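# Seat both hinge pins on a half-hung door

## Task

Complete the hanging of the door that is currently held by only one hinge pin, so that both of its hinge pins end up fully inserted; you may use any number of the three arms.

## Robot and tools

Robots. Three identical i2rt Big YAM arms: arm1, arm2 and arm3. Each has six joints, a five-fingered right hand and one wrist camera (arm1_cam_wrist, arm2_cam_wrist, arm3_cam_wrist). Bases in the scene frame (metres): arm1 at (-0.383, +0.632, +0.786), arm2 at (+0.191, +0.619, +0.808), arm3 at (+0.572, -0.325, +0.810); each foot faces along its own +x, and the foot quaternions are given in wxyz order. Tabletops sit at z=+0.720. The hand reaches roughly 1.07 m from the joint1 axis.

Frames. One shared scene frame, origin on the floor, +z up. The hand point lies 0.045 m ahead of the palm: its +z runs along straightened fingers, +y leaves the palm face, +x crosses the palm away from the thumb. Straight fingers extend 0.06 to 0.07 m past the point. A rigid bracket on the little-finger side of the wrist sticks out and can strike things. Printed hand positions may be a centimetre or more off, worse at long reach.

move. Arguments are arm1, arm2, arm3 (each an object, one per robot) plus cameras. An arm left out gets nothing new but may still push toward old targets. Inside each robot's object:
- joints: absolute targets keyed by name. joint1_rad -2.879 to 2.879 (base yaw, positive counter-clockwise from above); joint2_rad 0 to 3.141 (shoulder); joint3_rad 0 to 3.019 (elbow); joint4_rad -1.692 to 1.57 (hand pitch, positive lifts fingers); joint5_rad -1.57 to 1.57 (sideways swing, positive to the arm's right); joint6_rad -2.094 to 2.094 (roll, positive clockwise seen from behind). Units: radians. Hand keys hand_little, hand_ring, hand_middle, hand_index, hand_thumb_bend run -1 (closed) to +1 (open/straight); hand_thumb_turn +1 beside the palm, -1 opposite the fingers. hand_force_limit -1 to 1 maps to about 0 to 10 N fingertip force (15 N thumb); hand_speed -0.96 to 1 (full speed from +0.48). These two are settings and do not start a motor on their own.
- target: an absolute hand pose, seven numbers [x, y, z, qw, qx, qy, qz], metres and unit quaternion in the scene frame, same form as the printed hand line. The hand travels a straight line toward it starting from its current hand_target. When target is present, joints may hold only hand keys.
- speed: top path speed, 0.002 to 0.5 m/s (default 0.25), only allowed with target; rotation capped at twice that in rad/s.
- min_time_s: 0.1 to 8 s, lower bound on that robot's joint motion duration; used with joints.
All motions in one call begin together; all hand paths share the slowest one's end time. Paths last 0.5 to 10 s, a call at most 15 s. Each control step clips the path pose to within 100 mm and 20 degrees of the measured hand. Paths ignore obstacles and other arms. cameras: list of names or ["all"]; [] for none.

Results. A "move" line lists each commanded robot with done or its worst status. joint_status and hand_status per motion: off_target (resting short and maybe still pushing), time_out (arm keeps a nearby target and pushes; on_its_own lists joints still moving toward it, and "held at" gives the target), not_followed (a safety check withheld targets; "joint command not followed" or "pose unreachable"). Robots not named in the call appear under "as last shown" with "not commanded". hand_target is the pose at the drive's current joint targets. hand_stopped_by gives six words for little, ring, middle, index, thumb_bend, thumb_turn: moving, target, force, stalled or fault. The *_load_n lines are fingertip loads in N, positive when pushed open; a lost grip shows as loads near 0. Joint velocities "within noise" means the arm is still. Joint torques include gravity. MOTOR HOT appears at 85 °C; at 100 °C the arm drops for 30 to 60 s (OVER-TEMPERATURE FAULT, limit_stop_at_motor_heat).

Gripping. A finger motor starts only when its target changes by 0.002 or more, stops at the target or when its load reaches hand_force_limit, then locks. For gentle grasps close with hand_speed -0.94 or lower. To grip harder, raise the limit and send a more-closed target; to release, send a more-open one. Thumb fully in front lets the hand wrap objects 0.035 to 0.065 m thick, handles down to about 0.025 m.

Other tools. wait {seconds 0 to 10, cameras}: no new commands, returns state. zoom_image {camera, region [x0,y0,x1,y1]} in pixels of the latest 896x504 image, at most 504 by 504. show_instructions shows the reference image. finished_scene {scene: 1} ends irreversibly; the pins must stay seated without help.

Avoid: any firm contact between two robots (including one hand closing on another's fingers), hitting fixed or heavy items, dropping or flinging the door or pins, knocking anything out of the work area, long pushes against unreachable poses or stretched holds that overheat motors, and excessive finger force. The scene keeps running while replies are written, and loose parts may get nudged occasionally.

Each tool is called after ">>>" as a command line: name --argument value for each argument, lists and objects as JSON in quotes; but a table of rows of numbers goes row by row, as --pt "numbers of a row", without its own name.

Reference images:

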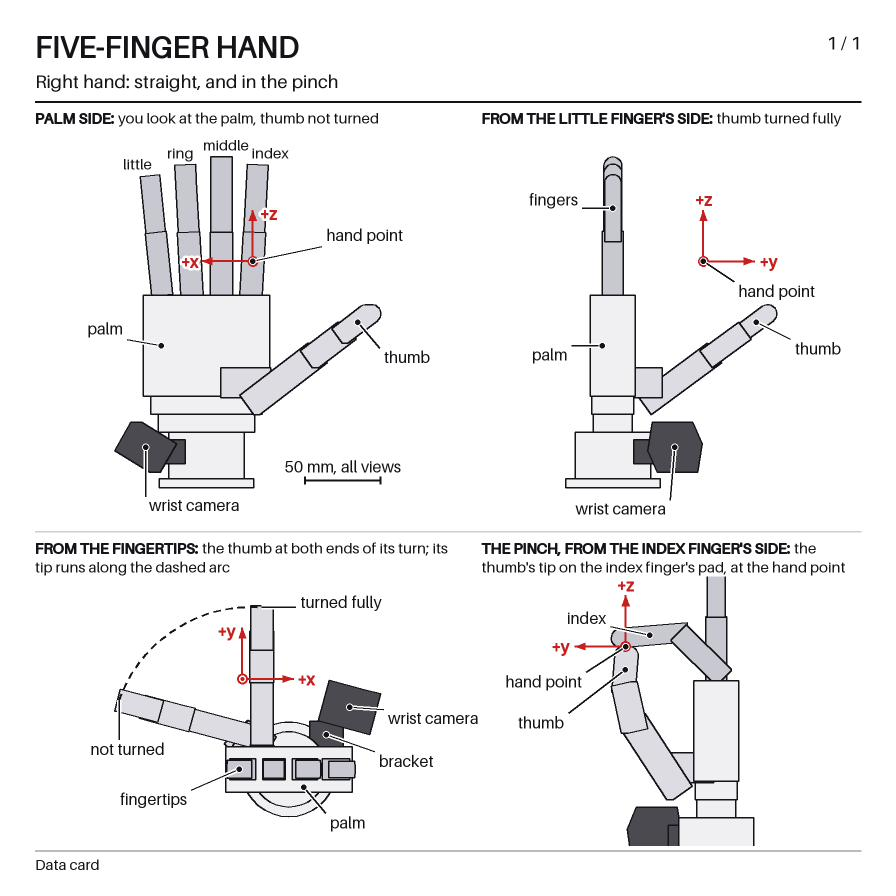

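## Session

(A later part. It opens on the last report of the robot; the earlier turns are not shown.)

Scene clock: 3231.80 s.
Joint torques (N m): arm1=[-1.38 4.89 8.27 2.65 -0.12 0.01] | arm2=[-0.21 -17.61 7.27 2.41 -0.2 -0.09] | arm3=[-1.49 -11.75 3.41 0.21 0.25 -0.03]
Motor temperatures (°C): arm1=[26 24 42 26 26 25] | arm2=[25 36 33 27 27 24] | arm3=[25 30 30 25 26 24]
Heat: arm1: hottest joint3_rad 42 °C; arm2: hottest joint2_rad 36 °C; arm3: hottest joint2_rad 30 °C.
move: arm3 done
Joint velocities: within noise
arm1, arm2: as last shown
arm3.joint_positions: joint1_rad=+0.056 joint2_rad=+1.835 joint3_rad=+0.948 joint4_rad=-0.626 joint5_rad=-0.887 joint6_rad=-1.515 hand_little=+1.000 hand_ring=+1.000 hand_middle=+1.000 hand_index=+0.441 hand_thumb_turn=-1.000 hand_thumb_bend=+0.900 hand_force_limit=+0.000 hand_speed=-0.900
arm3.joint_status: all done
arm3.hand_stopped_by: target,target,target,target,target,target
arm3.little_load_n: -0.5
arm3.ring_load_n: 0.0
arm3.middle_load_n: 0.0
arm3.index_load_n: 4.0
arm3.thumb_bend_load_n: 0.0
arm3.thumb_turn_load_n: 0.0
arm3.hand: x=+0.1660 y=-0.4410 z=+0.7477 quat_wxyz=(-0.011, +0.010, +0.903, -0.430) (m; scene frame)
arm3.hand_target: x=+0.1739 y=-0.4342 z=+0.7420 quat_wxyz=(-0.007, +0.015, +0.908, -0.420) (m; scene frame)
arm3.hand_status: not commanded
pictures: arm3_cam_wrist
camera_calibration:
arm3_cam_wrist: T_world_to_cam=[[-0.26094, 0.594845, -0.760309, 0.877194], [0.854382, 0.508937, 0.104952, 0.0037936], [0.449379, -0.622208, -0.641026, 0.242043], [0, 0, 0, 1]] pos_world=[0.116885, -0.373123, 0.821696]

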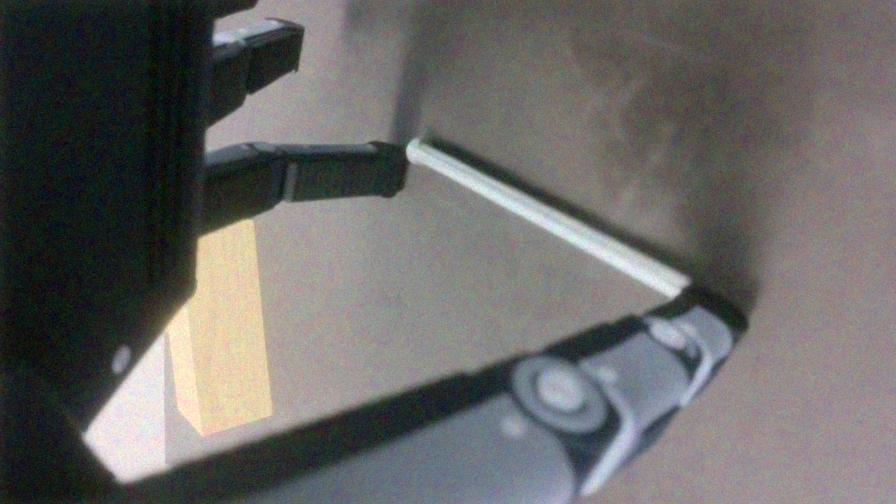

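>>> move --arm3 '{"target": [0.173, -0.437, 0.765, -0.007, 0.0151, 0.9076, -0.4194], "speed": 0.04}' --cameras '["arm2_cam_wrist", "arm3_cam_wrist"]'

>>> zoom_image --camera "arm3_cam_wrist" --region '[340, 100, 780, 360]'

Scene clock: 3244.20 s.
Joint torques (N m): arm1=[-1.44 4.78 8.25 2.65 -0.12 0.01] | arm2=[-0.21 -17.55 7.27 2.4 -0.2 -0.09] | arm3=[-0.97 -12.63 4.66 -0.25 -0.5 0.09]
Motor temperatures (°C): arm1=[26 24 42 26 26 25] | arm2=[25 36 33 27 27 24] | arm3=[25 31 30 25 26 24]
Heat: arm1: hottest joint3_rad 42 °C; arm2: hottest joint2_rad 36 °C; arm3: hottest joint2_rad 31 °C.
move: arm3 done
Joint velocities: within noise
arm1, arm2: as last shown
arm3.joint_positions: joint1_rad=+0.056 joint2_rad=+1.802 joint3_rad=+0.945 joint4_rad=-0.668 joint5_rad=-0.866 joint6_rad=-1.515 hand_little=+1.000 hand_ring=+1.000 hand_middle=+1.000 hand_index=+0.441 hand_thumb_turn=-1.000 hand_thumb_bend=+0.900 hand_force_limit=+0.000 hand_speed=-0.900
arm3.joint_status: not commanded
arm3.hand_stopped_by: target,target,target,target,target,target
arm3.little_load_n: 0.0
arm3.ring_load_n: 0.0
arm3.middle_load_n: 0.0
arm3.index_load_n: 0.0
arm3.thumb_bend_load_n: 0.0
arm3.thumb_turn_load_n: 0.0
arm3.hand: x=+0.1713 y=-0.4374 z=+0.7584 quat_wxyz=(-0.006, +0.013, +0.907, -0.420) (m; scene frame)
arm3.hand_target: x=+0.1729 y=-0.4371 z=+0.7649 quat_wxyz=(-0.007, +0.015, +0.908, -0.420) (m; scene frame)
arm3.hand_status: done (0.007 m and 0.3 deg from the pose sent, 0.019 m and 1.5 deg at the start)
pictures: arm2_cam_wrist, arm3_cam_wrist
camera_calibration:
arm2_cam_wrist: T_world_to_cam=[[-0.961663, -0.0223597, 0.273319, -0.216034], [-0.240515, 0.547569, -0.801449, 0.815748], [-0.131741, -0.836462, -0.531955, 0.536934], [0, 0, 0, 1]] pos_world=[0.0591845, -0.00238395, 0.998451]
arm3_cam_wrist: T_world_to_cam=[[-0.251968, 0.611103, -0.750377, 0.882686], [0.8538, 0.505397, 0.124896, -0.020207], [0.455563, -0.609202, -0.649104, 0.259634], [0, 0, 0, 1]] pos_world=[0.121382, -0.37103, 0.8334]

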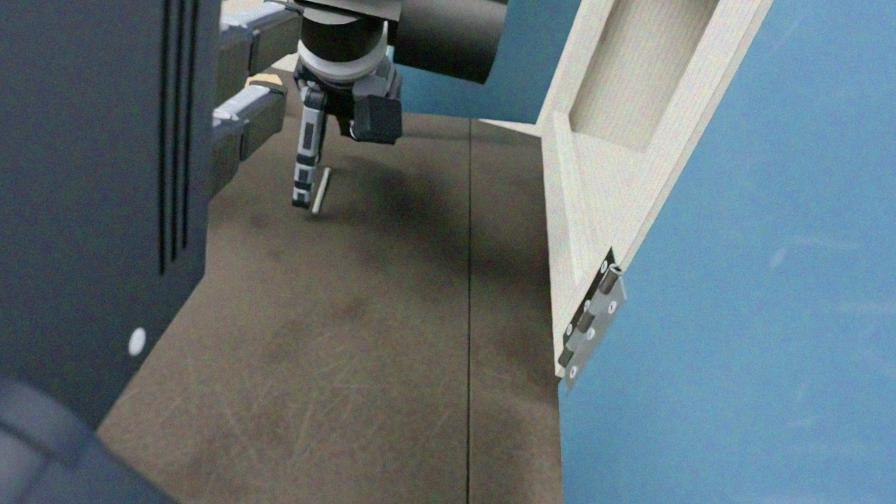

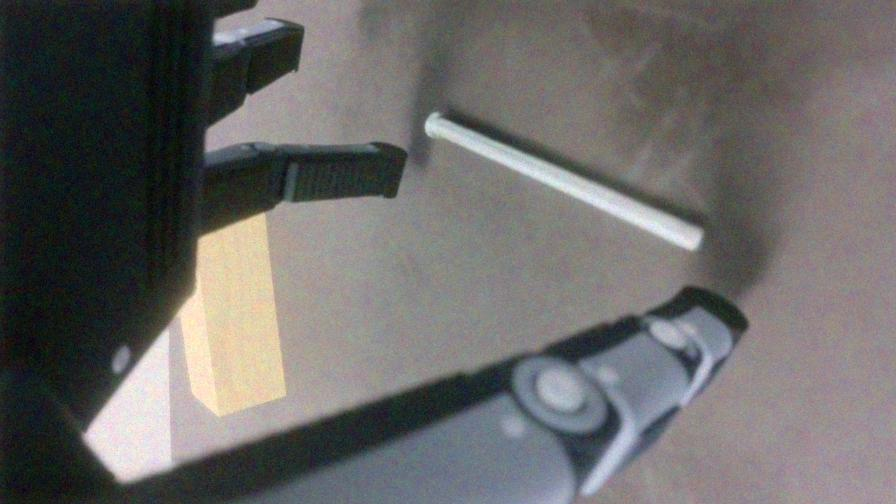

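Scaled by 1.145.

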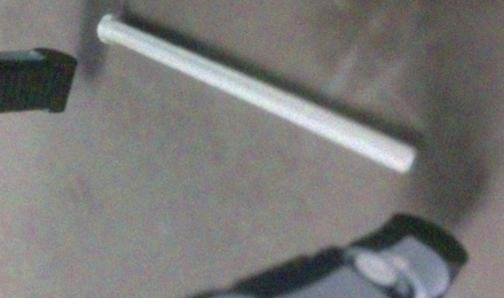

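>>> move --arm3 '{"joints": {"hand_speed": -0.6, "hand_index": 0.62}}' --cameras '[]'

>>> move --arm3 '{"target": [0.155, -0.434, 0.757, -0.007, 0.0151, 0.9076, -0.4194], "speed": 0.05}' --cameras '["arm3_cam_wrist"]'

Scene clock: 3264.33 s.
Joint torques (N m): arm1=[-1.44 4.89 8.27 2.67 -0.12 0.01] | arm2=[-0.21 -17.55 7.23 2.41 -0.2 -0.1] | arm3=[-0.97 -12.75 4.64 -0.25 -0.5 0.09]
Motor temperatures (°C): arm1=[26 24 42 26 26 25] | arm2=[25 36 33 27 27 24] | arm3=[25 31 30 25 26 24]
Heat: arm1: hottest joint3_rad 42 °C; arm2: hottest joint2_rad 36 °C; arm3: hottest joint2_rad 31 °C.
move: arm3 done
Joint velocities: within noise
arm1, arm2: as last shown
arm3.joint_positions: joint1_rad=+0.056 joint2_rad=+1.802 joint3_rad=+0.945 joint4_rad=-0.668 joint5_rad=-0.866 joint6_rad=-1.515 hand_little=+1.000 hand_ring=+1.000 hand_middle=+1.000 hand_index=+0.620 hand_thumb_turn=-1.000 hand_thumb_bend=+0.900 hand_force_limit=+0.000 hand_speed=-0.600
arm3.joint_status: all done
arm3.hand_stopped_by: target,target,target,target,target,target
arm3.little_load_n: 0.0
arm3.ring_load_n: 0.0
arm3.middle_load_n: 0.0
arm3.index_load_n: 0.0
arm3.thumb_bend_load_n: 0.0
arm3.thumb_turn_load_n: 0.0
arm3.hand: x=+0.1713 y=-0.4374 z=+0.7584 quat_wxyz=(-0.006, +0.013, +0.907, -0.420) (m; scene frame)
arm3.hand_target: x=+0.1729 y=-0.4371 z=+0.7649 quat_wxyz=(-0.007, +0.015, +0.908, -0.420) (m; scene frame)
arm3.hand_status: not commanded
pictures: none
No camera images: "cameras" was empty.

Scene clock: 3265.30 s.
Joint torques (N m): arm1=[-1.44 4.89 8.25 2.66 -0.12 0.01] | arm2=[-0.21 -17.49 7.25 2.43 -0.2 -0.09] | arm3=[-1.49 -9.93 7.73 -0.28 -0.5 -0.02]
Motor temperatures (°C): arm1=[26 24 42 26 26 25] | arm2=[25 36 33 27 27 24] | arm3=[25 31 30 25 26 24]
Heat: arm1: hottest joint3_rad 42 °C; arm2: hottest joint2_rad 36 °C; arm3: hottest joint2_rad 31 °C.
move: arm3 off_target
Joint velocities: within noise
arm1, arm2: as last shown
arm3.joint_positions: joint1_rad=+0.056 joint2_rad=+1.812 joint3_rad=+0.957 joint4_rad=-0.676 joint5_rad=-0.866 joint6_rad=-1.515 hand_little=+1.000 hand_ring=+1.000 hand_middle=+1.000 hand_index=+0.620 hand_thumb_turn=-1.000 hand_thumb_bend=+0.900 hand_force_limit=+0.000 hand_speed=-0.600
arm3.joint_status: not commanded
arm3.hand_stopped_by: target,target,target,target,target,target
arm3.little_load_n: 0.0
arm3.ring_load_n: 0.0
arm3.middle_load_n: 0.0
arm3.index_load_n: 0.0
arm3.thumb_bend_load_n: 0.0
arm3.thumb_turn_load_n: 0.0
arm3.hand: x=+0.1689 y=-0.4374 z=+0.7572 quat_wxyz=(-0.003, +0.015, +0.907, -0.420) (m; scene frame)
arm3.hand_target: x=+0.1553 y=-0.4340 z=+0.7572 quat_wxyz=(-0.007, +0.015, +0.908, -0.419) (m; scene frame)
arm3.hand_status: off_target (0.014 m and 0.5 deg from the pose sent, 0.017 m and 0.3 deg at the start)
pictures: arm3_cam_wrist
camera_calibration:
arm3_cam_wrist: T_world_to_cam=[[-0.246777, 0.611132, -0.752076, 0.881573], [0.852938, 0.505364, 0.130782, -0.0223375], [0.459997, -0.6092, -0.64597, 0.256794], [0, 0, 0, 1]] pos_world=[0.11848, -0.37103, 0.831812]

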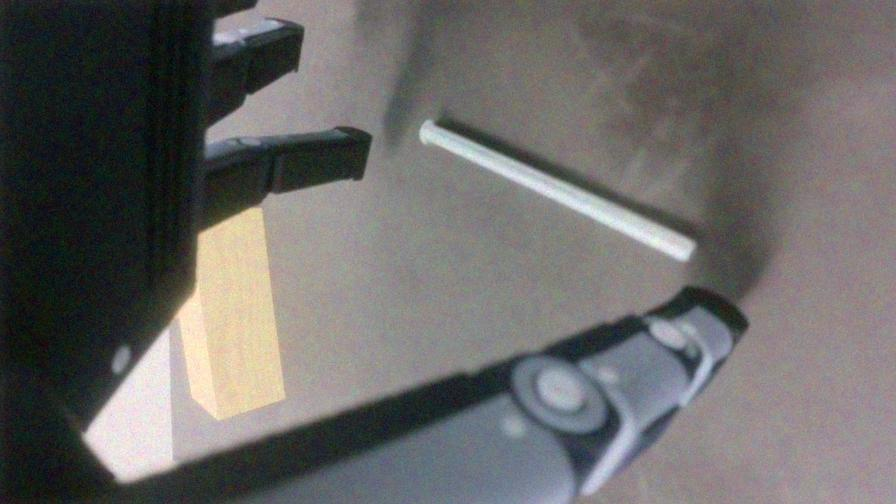

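>>> move --arm3 '{"target": [0.143, -0.431, 0.750, -0.007, 0.0151, 0.9076, -0.4194], "speed": 0.05}' --cameras '["arm3_cam_wrist"]'

Scene clock: 3274.13 s.
Joint torques (N m): arm1=[-1.55 4.84 8.27 2.65 -0.12 0.01] | arm2=[-0.26 -17.49 7.25 2.4 -0.19 -0.09] | arm3=[-1.73 -10.4 7.73 -0.27 -0.51 -0.07]
Motor temperatures (°C): arm1=[26 24 42 26 26 25] | arm2=[25 36 33 27 27 24] | arm3=[25 31 31 25 26 24]
Heat: arm1: hottest joint3_rad 42 °C; arm2: hottest joint2_rad 36 °C; arm3: hottest joint2_rad 31 °C.
move: arm3 off_target
Joint velocities: within noise
arm1, arm2: as last shown
arm2.ring_load_n: -0.5
arm3.joint_positions: joint1_rad=+0.052 joint2_rad=+1.851 joint3_rad=+0.993 joint4_rad=-0.682 joint5_rad=-0.866 joint6_rad=-1.521 hand_little=+1.000 hand_ring=+1.000 hand_middle=+1.000 hand_index=+0.620 hand_thumb_turn=-1.000 hand_thumb_bend=+0.900 hand_force_limit=+0.000 hand_speed=-0.600
arm3.joint_status: not commanded
arm3.hand_stopped_by: target,target,target,target,target,target
arm3.little_load_n: 0.0
arm3.ring_load_n: 0.0
arm3.middle_load_n: 0.0
arm3.index_load_n: -0.5
arm3.thumb_bend_load_n: 0.0
arm3.thumb_turn_load_n: 0.0
arm3.hand: x=+0.1577 y=-0.4358 z=+0.7503 quat_wxyz=(-0.001, +0.015, +0.907, -0.420) (m; scene frame)
arm3.hand_target: x=+0.1432 y=-0.4308 z=+0.7502 quat_wxyz=(-0.008, +0.015, +0.908, -0.419) (m; scene frame)
arm3.hand_status: off_target (0.015 m and 0.7 deg from the pose sent, 0.028 m and 0.5 deg at the start)
pictures: arm3_cam_wrist
camera_calibration:
arm3_cam_wrist: T_world_to_cam=[[-0.243912, 0.611144, -0.753001, 0.872883], [0.852161, 0.50572, 0.134416, -0.0151919], [0.462955, -0.608892, -0.644145, 0.256769], [0, 0, 0, 1]] pos_world=[0.10698, -0.369429, 0.82472]

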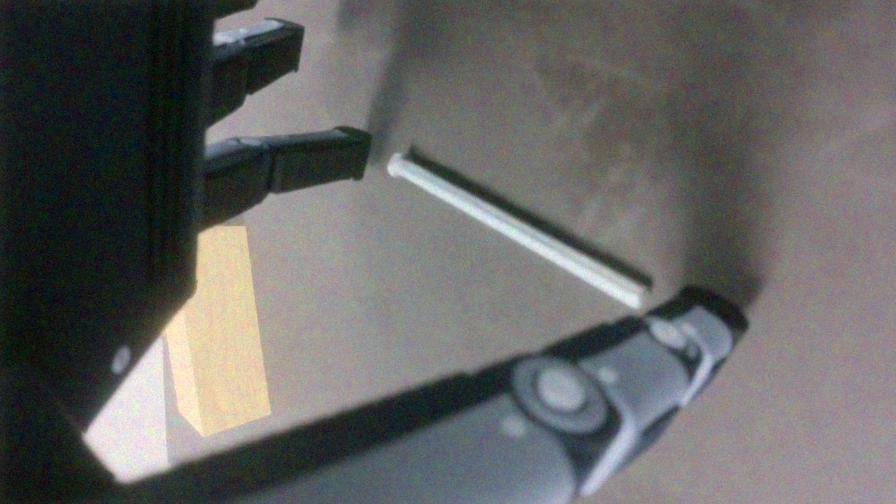

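>>> move --arm3 '{"target": [0.147, -0.431, 0.741, -0.007, 0.0151, 0.9076, -0.4194], "speed": 0.05}' --cameras '["arm3_cam_wrist"]'

Scene clock: 3292.83 s.
Joint torques (N m): arm1=[-1.44 4.84 8.27 2.66 -0.12 0.01] | arm2=[-0.21 -17.49 7.24 2.41 -0.2 -0.09] | arm3=[-1.73 -10.29 6.52 0.64 -0.51 -0.07]
Motor temperatures (°C): arm1=[26 24 42 26 26 25] | arm2=[25 36 33 27 27 24] | arm3=[25 30 31 25 26 24]
Heat: arm1: hottest joint3_rad 42 °C; arm2: hottest joint2_rad 36 °C; arm3: hottest joint3_rad 31 °C.
move: arm3 off_target
Joint velocities: within noise
arm1, arm2: as last shown
arm2.ring_load_n: 0.0
arm3.joint_positions: joint1_rad=+0.052 joint2_rad=+1.861 joint3_rad=+0.993 joint4_rad=-0.680 joint5_rad=-0.866 joint6_rad=-1.522 hand_little=+1.000 hand_ring=+1.000 hand_middle=+1.000 hand_index=+0.620 hand_thumb_turn=-1.000 hand_thumb_bend=+0.900 hand_force_limit=+0.000 hand_speed=-0.600
arm3.joint_status: not commanded
arm3.hand_stopped_by: target,target,target,target,target,target
arm3.little_load_n: 0.0
arm3.ring_load_n: -0.5
arm3.middle_load_n: 0.0
arm3.index_load_n: 0.0
arm3.thumb_bend_load_n: 0.0
arm3.thumb_turn_load_n: 0.0
arm3.hand: x=+0.1591 y=-0.4358 z=+0.7463 quat_wxyz=(+0.002, +0.017, +0.907, -0.420) (m; scene frame)
arm3.hand_target: x=+0.1472 y=-0.4309 z=+0.7413 quat_wxyz=(-0.007, +0.015, +0.908, -0.419) (m; scene frame)
arm3.hand_status: off_target (0.014 m and 1.1 deg from the pose sent, 0.015 m and 0.7 deg at the start)
pictures: arm3_cam_wrist
camera_calibration:
arm3_cam_wrist: T_world_to_cam=[[-0.238569, 0.610995, -0.754831, 0.870644], [0.850911, 0.506107, 0.140731, -0.020186], [0.468012, -0.60872, -0.640644, 0.250221], [0, 0, 0, 1]] pos_world=[0.107778, -0.369428, 0.820333]

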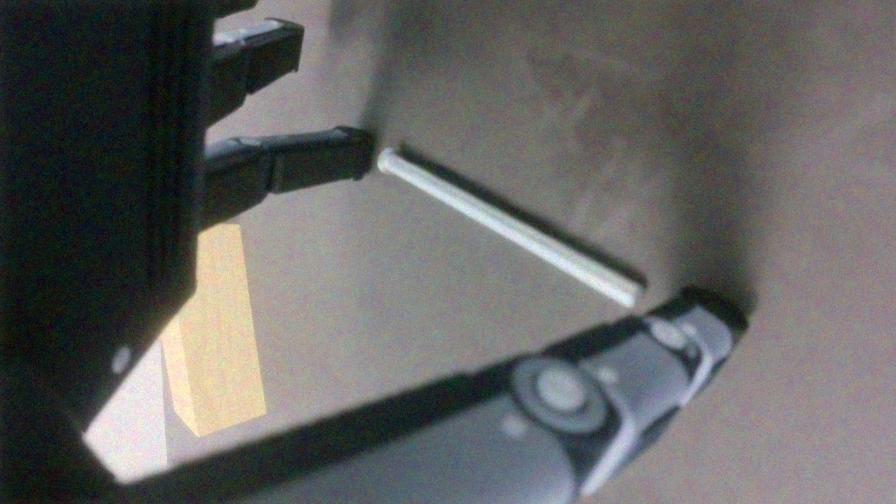

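>>> move --arm3 '{"target": [0.149, -0.431, 0.735, -0.007, 0.0151, 0.9076, -0.4194], "speed": 0.05}' --cameras '[]'

>>> move --arm3 '{"joints": {"hand_speed": -0.9, "hand_force_limit": 0.2, "hand_index": 0.46}}' --cameras '["arm3_cam_wrist"]'

Scene clock: 3300.93 s.
Joint torques (N m): arm1=[-1.44 4.89 8.25 2.63 -0.12 0.01] | arm2=[-0.21 -17.55 7.25 2.41 -0.2 -0.09] | arm3=[-1.73 -9.7 5.85 1.11 -0.5 -0.11]
Motor temperatures (°C): arm1=[26 24 42 26 26 25] | arm2=[25 36 33 27 27 24] | arm3=[25 30 31 25 26 24]
Heat: arm1: hottest joint3_rad 42 °C; arm2: hottest joint2_rad 36 °C; arm3: hottest joint3_rad 31 °C.
move: arm3 off_target
Joint velocities: within noise
arm1.joint_positions: joint1_rad=+0.341 joint2_rad=+0.633 joint3_rad=+1.483 joint4_rad=-1.120 joint5_rad=+0.125 joint6_rad=-1.102 hand_little=+1.000 hand_ring=+1.000 hand_middle=+1.000 hand_index=+1.000 hand_thumb_turn=+1.000 hand_thumb_bend=+1.000 hand_force_limit=+0.000 hand_speed=-0.800
arm1.joint_status: not commanded
arm1.hand_stopped_by: target,target,target,target,target,target
arm1.little_load_n: 0.0
arm1.ring_load_n: -0.5
arm1.middle_load_n: 0.0
arm1.index_load_n: 0.0
arm1.thumb_bend_load_n: 0.0
arm1.thumb_turn_load_n: 0.0
arm1.hand: x=-0.3319 y=+0.3842 z=+1.3607 quat_wxyz=(+0.238, +0.532, -0.590, +0.559) (m; scene frame)
arm1.hand_target: x=-0.3302 y=+0.3853 z=+1.3736 quat_wxyz=(+0.239, +0.526, -0.580, +0.574) (m; scene frame)
arm1.hand_status: not commanded
arm2.joint_positions: joint1_rad=-0.024 joint2_rad=+1.893 joint3_rad=+1.036 joint4_rad=+0.825 joint5_rad=-0.165 joint6_rad=-1.574 hand_little=+1.000 hand_ring=+1.000 hand_middle=+1.000 hand_index=+1.000 hand_thumb_turn=+1.000 hand_thumb_bend=+1.000 hand_force_limit=+0.000 hand_speed=+0.300
arm2.joint_status: not commanded
arm2.hand_stopped_by: target,target,target,target,target,target
arm2.little_load_n: 0.0
arm2.ring_load_n: 0.0
arm2.middle_load_n: 0.0
arm2.index_load_n: 0.0
arm2.thumb_bend_load_n: 0.0
arm2.thumb_turn_load_n: 0.0
arm2.hand: x=+0.0450 y=-0.0990 z=+0.9407 quat_wxyz=(+0.485, +0.507, -0.512, +0.495) (m; scene frame)
arm2.hand_target: x=+0.0401 y=-0.0998 z=+0.9599 quat_wxyz=(+0.500, +0.500, -0.500, +0.500) (m; scene frame)
arm2.hand_status: not commanded
arm3.joint_positions: joint1_rad=+0.052 joint2_rad=+1.861 joint3_rad=+0.993 joint4_rad=-0.676 joint5_rad=-0.866 joint6_rad=-1.519 hand_little=+1.000 hand_ring=+1.000 hand_middle=+1.000 hand_index=+0.620 hand_thumb_turn=-1.000 hand_thumb_bend=+0.900 hand_force_limit=+0.000 hand_speed=-0.600
arm3.joint_status: not commanded
arm3.hand_stopped_by: target,target,target,target,target,target
arm3.little_load_n: 0.0
arm3.ring_load_n: 0.0
arm3.middle_load_n: 0.0
arm3.index_load_n: 0.0
arm3.thumb_bend_load_n: 0.5
arm3.thumb_turn_load_n: 2.0
arm3.hand: x=+0.1583 y=-0.4359 z=+0.7463 quat_wxyz=(+0.001, +0.017, +0.907, -0.420) (m; scene frame)
arm3.hand_target: x=+0.1493 y=-0.4308 z=+0.7355 quat_wxyz=(-0.007, +0.015, +0.908, -0.419) (m; scene frame)
arm3.hand_status: off_target (0.015 m and 1.0 deg from the pose sent, 0.016 m and 1.1 deg at the start)
pictures: none
No camera images: "cameras" was empty.

Scene clock: 3302.00 s.
Joint torques (N m): arm1=[-1.38 4.89 8.27 2.66 -0.12 0.01] | arm2=[-0.15 -17.49 7.24 2.44 -0.2 -0.1] | arm3=[-1.79 -9.76 5.89 0.76 0.2 -0.11]
Motor temperatures (°C): arm1=[26 24 42 26 26 25] | arm2=[25 36 33 27 27 24] | arm3=[25 30 31 25 26 24]
Heat: arm1: hottest joint3_rad 42 °C; arm2: hottest joint2_rad 36 °C; arm3: hottest joint3_rad 31 °C.
move: arm3 done
Joint velocities: within noise
arm1, arm2: as last shown
arm1.ring_load_n: 0.0
arm1.thumb_turn_load_n: -0.5
arm3.joint_positions: joint1_rad=+0.052 joint2_rad=+1.862 joint3_rad=+0.993 joint4_rad=-0.666 joint5_rad=-0.885 joint6_rad=-1.519 hand_little=+1.000 hand_ring=+1.000 hand_middle=+1.000 hand_index=+0.461 hand_thumb_turn=-1.000 hand_thumb_bend=+0.900 hand_force_limit=+0.200 hand_speed=-0.900
arm3.joint_status: all done
arm3.hand_stopped_by: target,target,target,target,target,target
arm3.little_load_n: -0.5
arm3.ring_load_n: 0.0
arm3.middle_load_n: 0.0
arm3.index_load_n: 4.0
arm3.thumb_bend_load_n: 0.0
arm3.thumb_turn_load_n: 0.0
arm3.hand: x=+0.1562 y=-0.4392 z=+0.7478 quat_wxyz=(-0.002, +0.015, +0.903, -0.429) (m; scene frame)
arm3.hand_target: x=+0.1494 y=-0.4308 z=+0.7354 quat_wxyz=(-0.007, +0.015, +0.908, -0.419) (m; scene frame)
arm3.hand_status: not commanded
pictures: arm3_cam_wrist
camera_calibration:
arm3_cam_wrist: T_world_to_cam=[[-0.245084, 0.59658, -0.764216, 0.874819], [0.853059, 0.507253, 0.122408, -0.00236764], [0.460677, -0.621922, -0.633237, 0.240177], [0, 0, 0, 1]] pos_world=[0.105779, -0.371327, 0.82093]

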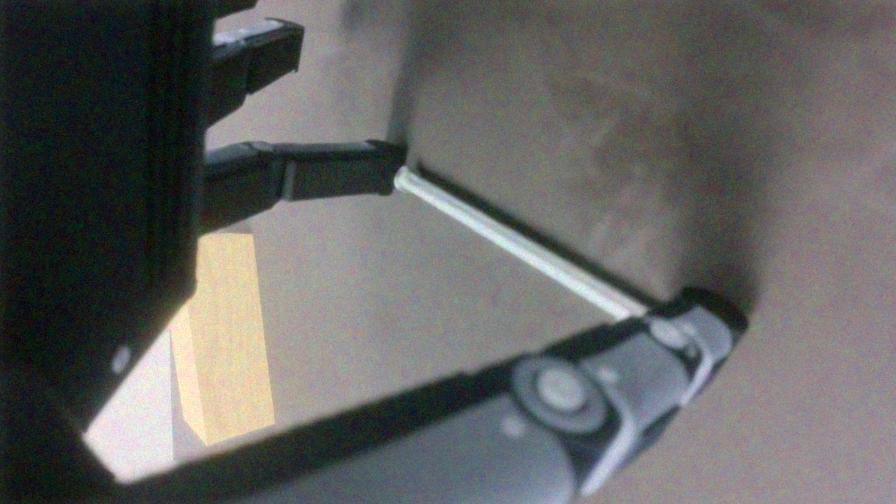

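>>> move --arm3 '{"target": [0.152, -0.431, 0.745, -0.007, 0.0151, 0.9076, -0.4194], "speed": 0.05, "joints": {"hand_index": 0.6, "hand_speed": -0.6}}' --cameras '["arm3_cam_wrist", "arm2_cam_wrist"]'

>>> zoom_image --camera "arm2_cam_wrist" --region '[280, 150, 370, 225]'

Scene clock: 3312.73 s.
Joint torques (N m): arm1=[-1.44 4.84 8.27 2.66 -0.12 0.01] | arm2=[-0.21 -17.44 7.27 2.41 -0.2 -0.1] | arm3=[-1.32 -11.58 5.48 0.02 -0.31 -0.1]
Motor temperatures (°C): arm1=[26 24 42 26 26 25] | arm2=[25 36 33 27 27 24] | arm3=[25 30 31 25 26 24]
Heat: arm1: hottest joint3_rad 42 °C; arm2: hottest joint2_rad 36 °C; arm3: hottest joint3_rad 31 °C.
move: arm3 done
Joint velocities: within noise
arm1, arm2: as last shown
arm1.thumb_turn_load_n: 0.0
arm2.thumb_bend_load_n: 0.5
arm3.joint_positions: joint1_rad=+0.047 joint2_rad=+1.862 joint3_rad=+0.993 joint4_rad=-0.666 joint5_rad=-0.872 joint6_rad=-1.519 hand_little=+1.000 hand_ring=+1.000 hand_middle=+1.000 hand_index=+0.600 hand_thumb_turn=-1.000 hand_thumb_bend=+0.900 hand_force_limit=+0.200 hand_speed=-0.600
arm3.joint_status: all done
arm3.hand_stopped_by: target,target,target,target,target,target
arm3.little_load_n: -0.5
arm3.ring_load_n: 0.0
arm3.middle_load_n: 0.0
arm3.index_load_n: 0.0
arm3.thumb_bend_load_n: -0.5
arm3.thumb_turn_load_n: 0.5
arm3.hand: x=+0.1555 y=-0.4345 z=+0.7462 quat_wxyz=(-0.004, +0.018, +0.906, -0.423) (m; scene frame)
arm3.hand_target: x=+0.1519 y=-0.4309 z=+0.7450 quat_wxyz=(-0.007, +0.015, +0.908, -0.419) (m; scene frame)
arm3.hand_status: done (0.005 m and 0.7 deg from the pose sent, 0.010 m and 1.3 deg at the start)
pictures: arm2_cam_wrist, arm3_cam_wrist
camera_calibration:
arm2_cam_wrist: T_world_to_cam=[[-0.961663, -0.0223597, 0.273319, -0.216034], [-0.240515, 0.547569, -0.801449, 0.815748], [-0.131741, -0.836462, -0.531955, 0.536934], [0, 0, 0, 1]] pos_world=[0.0591845, -0.00238395, 0.998451]
arm3_cam_wrist: T_world_to_cam=[[-0.241304, 0.608563, -0.755926, 0.869102], [0.85619, 0.5002, 0.129379, -0.0126948], [0.456849, -0.615997, -0.641745, 0.251969], [0, 0, 0, 1]] pos_world=[0.105475, -0.367341, 0.82032]

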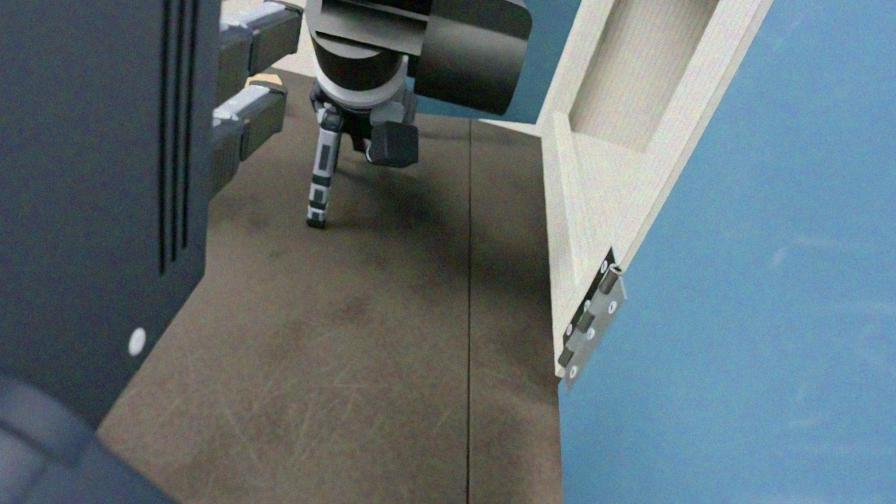

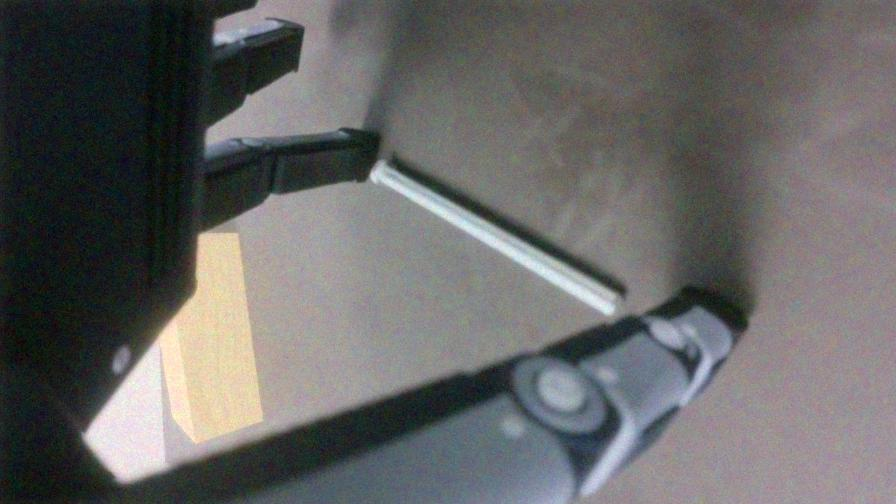

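Scaled by 5.600.

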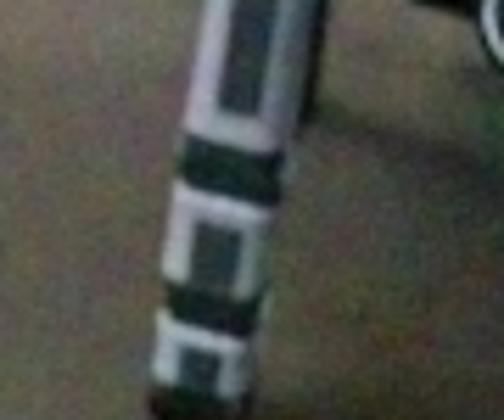

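>>> move --arm3 '{"target": [0.160, -0.431, 0.750, -0.007, 0.0151, 0.9076, -0.4194], "speed": 0.05}' --cameras '["arm3_cam_wrist"]'

Scene clock: 3319.67 s.
Joint torques (N m): arm1=[-1.44 4.89 8.27 2.66 -0.12 0.01] | arm2=[-0.26 -17.55 7.25 2.43 -0.2 -0.09] | arm3=[-1.26 -13.16 4 -0.09 -0.35 -0.07]
Motor temperatures (°C): arm1=[26 24 42 26 26 25] | arm2=[25 36 33 27 27 24] | arm3=[25 30 31 25 26 24]
Heat: arm1: hottest joint3_rad 42 °C; arm2: hottest joint2_rad 36 °C; arm3: hottest joint3_rad 31 °C.
move: arm3 done
Joint velocities: within noise
arm1, arm2: as last shown
arm2.thumb_bend_load_n: 0.0
arm3.joint_positions: joint1_rad=+0.047 joint2_rad=+1.859 joint3_rad=+0.989 joint4_rad=-0.666 joint5_rad=-0.870 joint6_rad=-1.521 hand_little=+1.000 hand_ring=+1.000 hand_middle=+1.000 hand_index=+0.600 hand_thumb_turn=-1.000 hand_thumb_bend=+0.900 hand_force_limit=+0.200 hand_speed=-0.600
arm3.joint_status: not commanded
arm3.hand_stopped_by: target,target,target,target,target,target
arm3.little_load_n: 0.0
arm3.ring_load_n: 0.0
arm3.middle_load_n: 0.0
arm3.index_load_n: 1.0
arm3.thumb_bend_load_n: 0.0
arm3.thumb_turn_load_n: 0.0
arm3.hand: x=+0.1566 y=-0.4342 z=+0.7465 quat_wxyz=(-0.004, +0.017, +0.906, -0.422) (m; scene frame)
arm3.hand_target: x=+0.1599 y=-0.4310 z=+0.7499 quat_wxyz=(-0.007, +0.015, +0.908, -0.420) (m; scene frame)
arm3.hand_status: done (0.006 m and 0.5 deg from the pose sent, 0.007 m and 0.7 deg at the start)
pictures: arm3_cam_wrist
camera_calibration:
arm3_cam_wrist: T_world_to_cam=[[-0.243583, 0.609091, -0.754769, 0.869092], [0.855531, 0.501521, 0.128621, -0.0125633], [0.456874, -0.614398, -0.643258, 0.253609], [0, 0, 0, 1]] pos_world=[0.106577, -0.367238, 0.820716]

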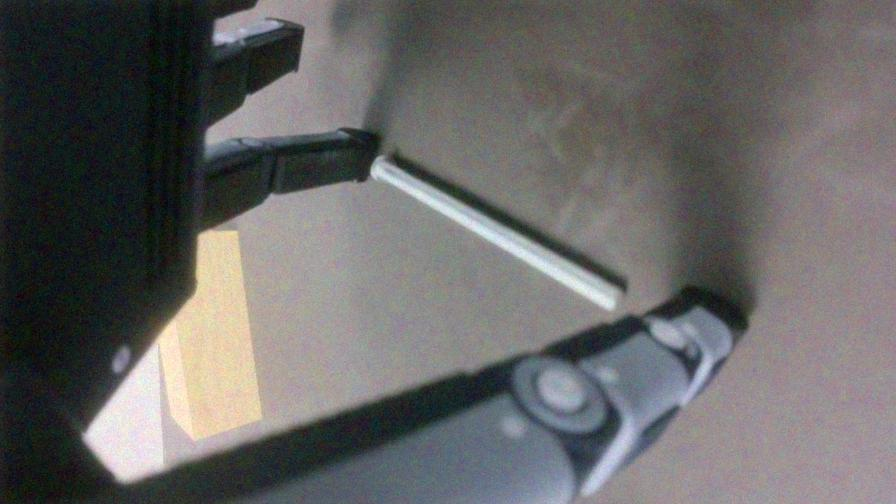

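>>> move --arm3 '{"target": [0.162, -0.430, 0.756, -0.007, 0.0151, 0.9076, -0.4194], "speed": 0.05}' --cameras '["arm3_cam_wrist"]'

Scene clock: 3332.23 s.
Joint torques (N m): arm1=[-1.49 4.84 8.25 2.66 -0.12 0.01] | arm2=[-0.21 -17.55 7.27 2.4 -0.2 -0.1] | arm3=[-1.44 -13.39 4.36 -0.28 -0.5 -0.06]
Motor temperatures (°C): arm1=[26 24 42 26 26 25] | arm2=[25 36 33 27 27 24] | arm3=[25 31 31 25 26 24]
Heat: arm1: hottest joint3_rad 42 °C; arm2: hottest joint2_rad 36 °C; arm3: hottest joint2_rad 31 °C.
move: arm3 done
Joint velocities: within noise
arm1, arm2: as last shown
arm3.joint_positions: joint1_rad=+0.047 joint2_rad=+1.848 joint3_rad=+0.982 joint4_rad=-0.677 joint5_rad=-0.866 joint6_rad=-1.525 hand_little=+1.000 hand_ring=+1.000 hand_middle=+1.000 hand_index=+0.600 hand_thumb_turn=-1.000 hand_thumb_bend=+0.900 hand_force_limit=+0.200 hand_speed=-0.600
arm3.joint_status: not commanded
arm3.hand_stopped_by: target,target,target,target,target,target
arm3.little_load_n: 0.0
arm3.ring_load_n: 0.0
arm3.middle_load_n: 0.0
arm3.index_load_n: 0.5
arm3.thumb_bend_load_n: 0.0
arm3.thumb_turn_load_n: 0.0
arm3.hand: x=+0.1609 y=-0.4334 z=+0.7489 quat_wxyz=(-0.002, +0.017, +0.907, -0.420) (m; scene frame)
arm3.hand_target: x=+0.1618 y=-0.4300 z=+0.7559 quat_wxyz=(-0.007, +0.015, +0.908, -0.419) (m; scene frame)
arm3.hand_status: done (0.008 m and 0.6 deg from the pose sent, 0.012 m and 0.5 deg at the start)
pictures: arm3_cam_wrist
camera_calibration:
arm3_cam_wrist: T_world_to_cam=[[-0.242097, 0.611626, -0.753195, 0.871218], [0.85371, 0.503164, 0.134186, -0.0201518], [0.461052, -0.610524, -0.643966, 0.255167], [0, 0, 0, 1]] pos_world=[0.110478, -0.366935, 0.82322]

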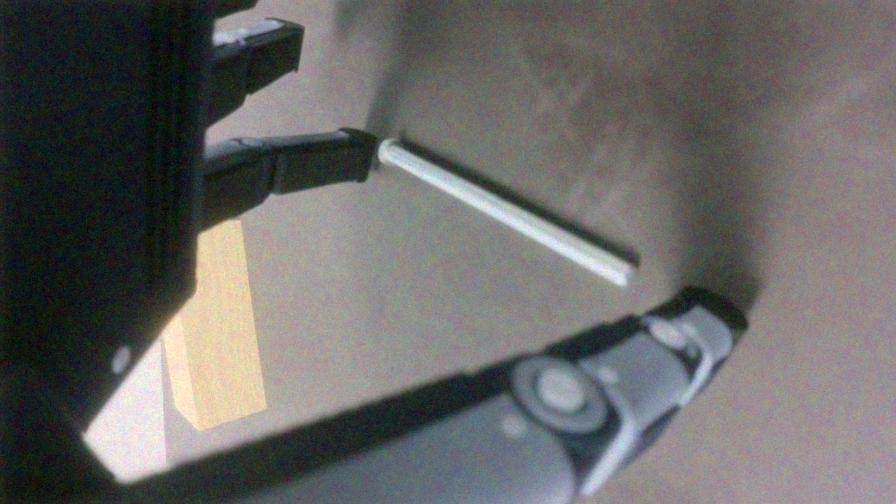

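>>> move --arm3 '{"joints": {"hand_speed": -0.85, "hand_force_limit": 0.0, "hand_index": 0.44}}' --cameras '["arm3_cam_wrist"]'

>>> zoom_image --camera "arm3_cam_wrist" --region '[340, 100, 780, 360]'

Scene clock: 3342.67 s.
Joint torques (N m): arm1=[-1.44 4.84 8.27 2.66 -0.12 0.01] | arm2=[-0.15 -17.55 7.25 2.43 -0.2 -0.09] | arm3=[-1.49 -13.16 4.37 -0.28 -0.45 -0.06]
Motor temperatures (°C): arm1=[26 24 42 26 26 25] | arm2=[25 36 33 27 27 24] | arm3=[25 31 31 25 26 24]
Heat: arm1: hottest joint3_rad 42 °C; arm2: hottest joint2_rad 36 °C; arm3: hottest joint2_rad 31 °C.
move: arm3 done
Joint velocities: within noise
arm1, arm2: as last shown
arm3.joint_positions: joint1_rad=+0.047 joint2_rad=+1.844 joint3_rad=+0.982 joint4_rad=-0.677 joint5_rad=-0.867 joint6_rad=-1.525 hand_little=+1.000 hand_ring=+1.000 hand_middle=+1.000 hand_index=+0.440 hand_thumb_turn=-1.000 hand_thumb_bend=+0.900 hand_force_limit=+0.000 hand_speed=-0.850
arm3.joint_status: all done
arm3.hand_stopped_by: target,target,target,target,target,target
arm3.little_load_n: 0.0
arm3.ring_load_n: 0.0
arm3.middle_load_n: 0.0
arm3.index_load_n: 0.5
arm3.thumb_bend_load_n: 0.0
arm3.thumb_turn_load_n: 0.0
arm3.hand: x=+0.1603 y=-0.4336 z=+0.7503 quat_wxyz=(-0.003, +0.016, +0.907, -0.421) (m; scene frame)
arm3.hand_target: x=+0.1619 y=-0.4300 z=+0.7558 quat_wxyz=(-0.007, +0.015, +0.908, -0.419) (m; scene frame)
arm3.hand_status: not commanded
pictures: arm3_cam_wrist
camera_calibration:
arm3_cam_wrist: T_world_to_cam=[[-0.244731, 0.610771, -0.753038, 0.87223], [0.854129, 0.503373, 0.130689, -0.0170601], [0.45888, -0.611208, -0.644868, 0.257049], [0, 0, 0, 1]] pos_world=[0.110078, -0.367034, 0.824815]

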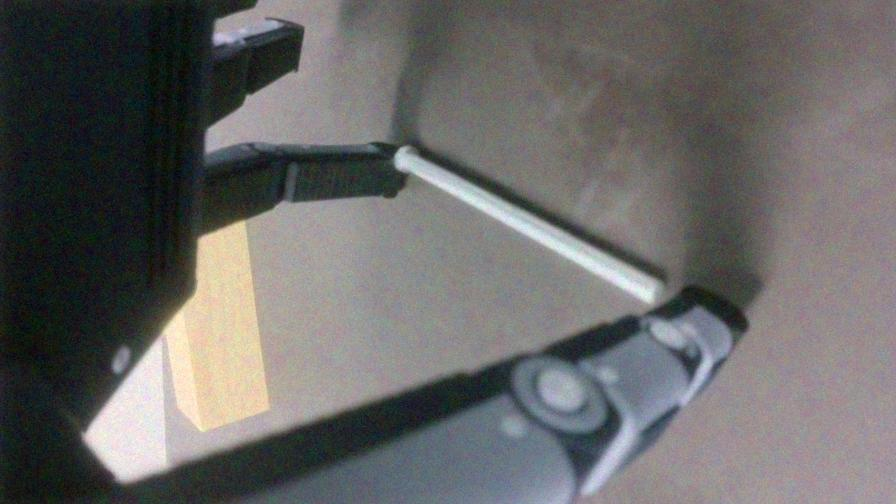

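Scaled by 1.145.

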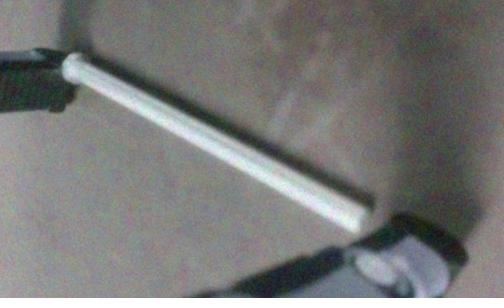

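>>> move --arm3 '{"joints": {"hand_index": 0.37}}' --cameras '["arm3_cam_wrist"]'

>>> zoom_image --camera "arm3_cam_wrist" --region '[340, 100, 780, 360]'

Scene clock: 3349.73 s.
Joint torques (N m): arm1=[-1.44 4.89 8.25 2.65 -0.12 0.01] | arm2=[-0.21 -17.49 7.24 2.4 -0.2 -0.1] | arm3=[-1.44 -13.04 4.38 -0.27 -0.38 -0.06]
Motor temperatures (°C): arm1=[26 24 42 26 26 25] | arm2=[25 36 33 27 27 24] | arm3=[25 31 31 25 26 24]
Heat: arm1: hottest joint3_rad 42 °C; arm2: hottest joint2_rad 36 °C; arm3: hottest joint2_rad 31 °C.
move: arm3 done
Joint velocities: within noise
arm1, arm2: as last shown
arm3.joint_positions: joint1_rad=+0.047 joint2_rad=+1.843 joint3_rad=+0.982 joint4_rad=-0.677 joint5_rad=-0.869 joint6_rad=-1.525 hand_little=+1.000 hand_ring=+1.000 hand_middle=+1.000 hand_index=+0.370 hand_thumb_turn=-1.000 hand_thumb_bend=+0.900 hand_force_limit=+0.000 hand_speed=-0.850
arm3.joint_status: all done
arm3.hand_stopped_by: target,target,target,target,target,target
arm3.little_load_n: 0.0
arm3.ring_load_n: 0.0
arm3.middle_load_n: 0.0
arm3.index_load_n: 0.5
arm3.thumb_bend_load_n: 0.0
arm3.thumb_turn_load_n: 0.0
arm3.hand: x=+0.1600 y=-0.4339 z=+0.7511 quat_wxyz=(-0.004, +0.016, +0.907, -0.422) (m; scene frame)
arm3.hand_target: x=+0.1619 y=-0.4300 z=+0.7558 quat_wxyz=(-0.007, +0.015, +0.908, -0.419) (m; scene frame)
arm3.hand_status: not commanded
pictures: arm3_cam_wrist
camera_calibration:
arm3_cam_wrist: T_world_to_cam=[[-0.245989, 0.609337, -0.753789, 0.873], [0.854298, 0.503682, 0.128371, -0.0149222], [0.457891, -0.612383, -0.644455, 0.256867], [0, 0, 0, 1]] pos_world=[0.109879, -0.367134, 0.825513]

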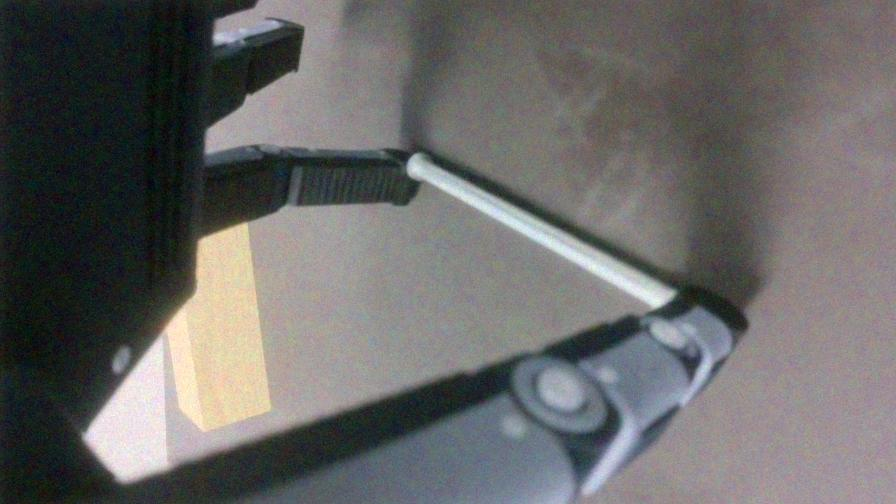

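Scaled by 1.145.

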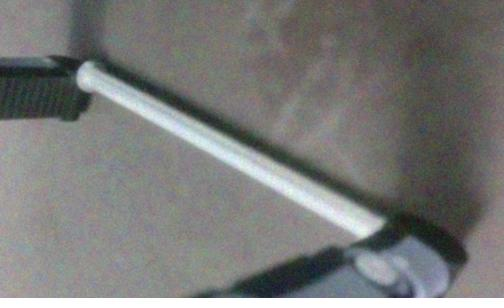

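>>> move --arm3 '{"target": [0.156, -0.430, 0.744, -0.007, 0.0151, 0.9076, -0.4194], "speed": 0.05}' --cameras '[]'

>>> move --arm3 '{"joints": {"hand_index": 0.30}}' --cameras '["arm3_cam_wrist"]'

>>> zoom_image --camera "arm3_cam_wrist" --region '[340, 100, 780, 360]'

Scene clock: 3361.20 s.
Joint torques (N m): arm1=[-1.44 4.89 8.25 2.65 -0.12 0.01] | arm2=[-0.26 -17.55 7.24 2.4 -0.2 -0.1] | arm3=[-1.49 -10.46 5.41 0.58 -0.38 -0.07]
Motor temperatures (°C): arm1=[26 24 42 26 26 25] | arm2=[25 36 33 27 27 24] | arm3=[25 31 30 25 26 24]
Heat: arm1: hottest joint3_rad 42 °C; arm2: hottest joint2_rad 36 °C; arm3: hottest joint2_rad 31 °C.
move: arm3 done
Joint velocities: within noise
arm1, arm2: as last shown
arm3.joint_positions: joint1_rad=+0.047 joint2_rad=+1.843 joint3_rad=+0.982 joint4_rad=-0.677 joint5_rad=-0.869 joint6_rad=-1.525 hand_little=+1.000 hand_ring=+1.000 hand_middle=+1.000 hand_index=+0.370 hand_thumb_turn=-1.000 hand_thumb_bend=+0.900 hand_force_limit=+0.000 hand_speed=-0.850
arm3.joint_status: not commanded
arm3.hand_stopped_by: target,target,target,target,target,target
arm3.little_load_n: 0.0
arm3.ring_load_n: 0.0
arm3.middle_load_n: 0.0
arm3.index_load_n: 0.5
arm3.thumb_bend_load_n: 0.0
arm3.thumb_turn_load_n: 0.0
arm3.hand: x=+0.1600 y=-0.4339 z=+0.7511 quat_wxyz=(-0.004, +0.016, +0.907, -0.422) (m; scene frame)
arm3.hand_target: x=+0.1560 y=-0.4299 z=+0.7442 quat_wxyz=(-0.007, +0.015, +0.908, -0.419) (m; scene frame)
arm3.hand_status: done (0.009 m and 0.4 deg from the pose sent, 0.009 m and 0.5 deg at the start)
pictures: none
No camera images: "cameras" was empty.

Scene clock: 3361.87 s.
Joint torques (N m): arm1=[-1.49 4.89 8.25 2.65 -0.12 0.01] | arm2=[-0.15 -17.44 7.23 2.43 -0.2 -0.09] | arm3=[-1.49 -10.4 5.42 0.58 -0.31 -0.07]
Motor temperatures (°C): arm1=[26 24 42 26 26 25] | arm2=[25 36 33 27 27 24] | arm3=[25 31 30 25 26 24]
Heat: arm1: hottest joint3_rad 42 °C; arm2: hottest joint2_rad 36 °C; arm3: hottest joint2_rad 31 °C.
move: arm3 done
Joint velocities: within noise
arm1.joint_positions: joint1_rad=+0.341 joint2_rad=+0.633 joint3_rad=+1.483 joint4_rad=-1.120 joint5_rad=+0.125 joint6_rad=-1.102 hand_little=+1.000 hand_ring=+1.000 hand_middle=+1.000 hand_index=+1.000 hand_thumb_turn=+1.000 hand_thumb_bend=+1.000 hand_force_limit=+0.000 hand_speed=-0.800
arm1.joint_status: not commanded
arm1.hand_stopped_by: target,target,target,target,target,target
arm1.little_load_n: 0.0
arm1.ring_load_n: 0.0
arm1.middle_load_n: 0.0
arm1.index_load_n: 0.0
arm1.thumb_bend_load_n: 0.0
arm1.thumb_turn_load_n: 0.0
arm1.hand: x=-0.3319 y=+0.3842 z=+1.3607 quat_wxyz=(+0.238, +0.532, -0.590, +0.559) (m; scene frame)
arm1.hand_target: x=-0.3302 y=+0.3853 z=+1.3736 quat_wxyz=(+0.239, +0.526, -0.580, +0.574) (m; scene frame)
arm1.hand_status: not commanded
arm2.joint_positions: joint1_rad=-0.024 joint2_rad=+1.893 joint3_rad=+1.036 joint4_rad=+0.825 joint5_rad=-0.165 joint6_rad=-1.574 hand_little=+1.000 hand_ring=+1.000 hand_middle=+1.000 hand_index=+1.000 hand_thumb_turn=+1.000 hand_thumb_bend=+1.000 hand_force_limit=+0.000 hand_speed=+0.300
arm2.joint_status: not commanded
arm2.hand_stopped_by: target,target,target,target,target,target
arm2.little_load_n: 0.0
arm2.ring_load_n: 0.0
arm2.middle_load_n: 0.0
arm2.index_load_n: 0.0
arm2.thumb_bend_load_n: 0.0
arm2.thumb_turn_load_n: 0.0
arm2.hand: x=+0.0450 y=-0.0990 z=+0.9407 quat_wxyz=(+0.485, +0.507, -0.512, +0.495) (m; scene frame)
arm2.hand_target: x=+0.0401 y=-0.0998 z=+0.9599 quat_wxyz=(+0.500, +0.500, -0.500, +0.500) (m; scene frame)
arm2.hand_status: not commanded
arm3.joint_positions: joint1_rad=+0.047 joint2_rad=+1.843 joint3_rad=+0.982 joint4_rad=-0.677 joint5_rad=-0.872 joint6_rad=-1.525 hand_little=+1.000 hand_ring=+1.000 hand_middle=+1.000 hand_index=+0.300 hand_thumb_turn=-1.000 hand_thumb_bend=+0.900 hand_force_limit=+0.000 hand_speed=-0.850
arm3.joint_status: all done
arm3.hand_stopped_by: target,target,target,target,target,target
arm3.little_load_n: 0.0
arm3.ring_load_n: 0.0
arm3.middle_load_n: 0.0
arm3.index_load_n: 1.5
arm3.thumb_bend_load_n: 0.0
arm3.thumb_turn_load_n: 0.0
arm3.hand: x=+0.1600 y=-0.4343 z=+0.7514 quat_wxyz=(-0.004, +0.016, +0.906, -0.423) (m; scene frame)
arm3.hand_target: x=+0.1560 y=-0.4299 z=+0.7442 quat_wxyz=(-0.007, +0.015, +0.908, -0.419) (m; scene frame)
arm3.hand_status: not commanded
pictures: arm3_cam_wrist
camera_calibration:
arm3_cam_wrist: T_world_to_cam=[[-0.24602, 0.607581, -0.755195, 0.873778], [0.854288, 0.504, 0.127185, -0.0136872], [0.457893, -0.613864, -0.643043, 0.255039], [0, 0, 0, 1]] pos_world=[0.109879, -0.367433, 0.825615]

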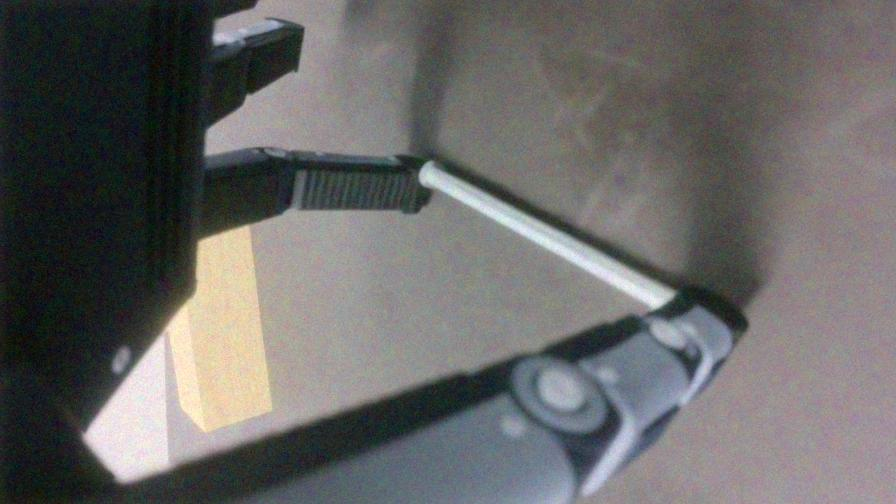

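Scaled by 1.145.

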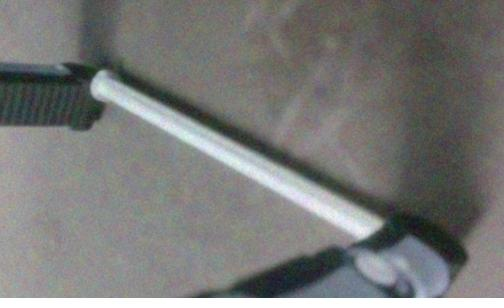

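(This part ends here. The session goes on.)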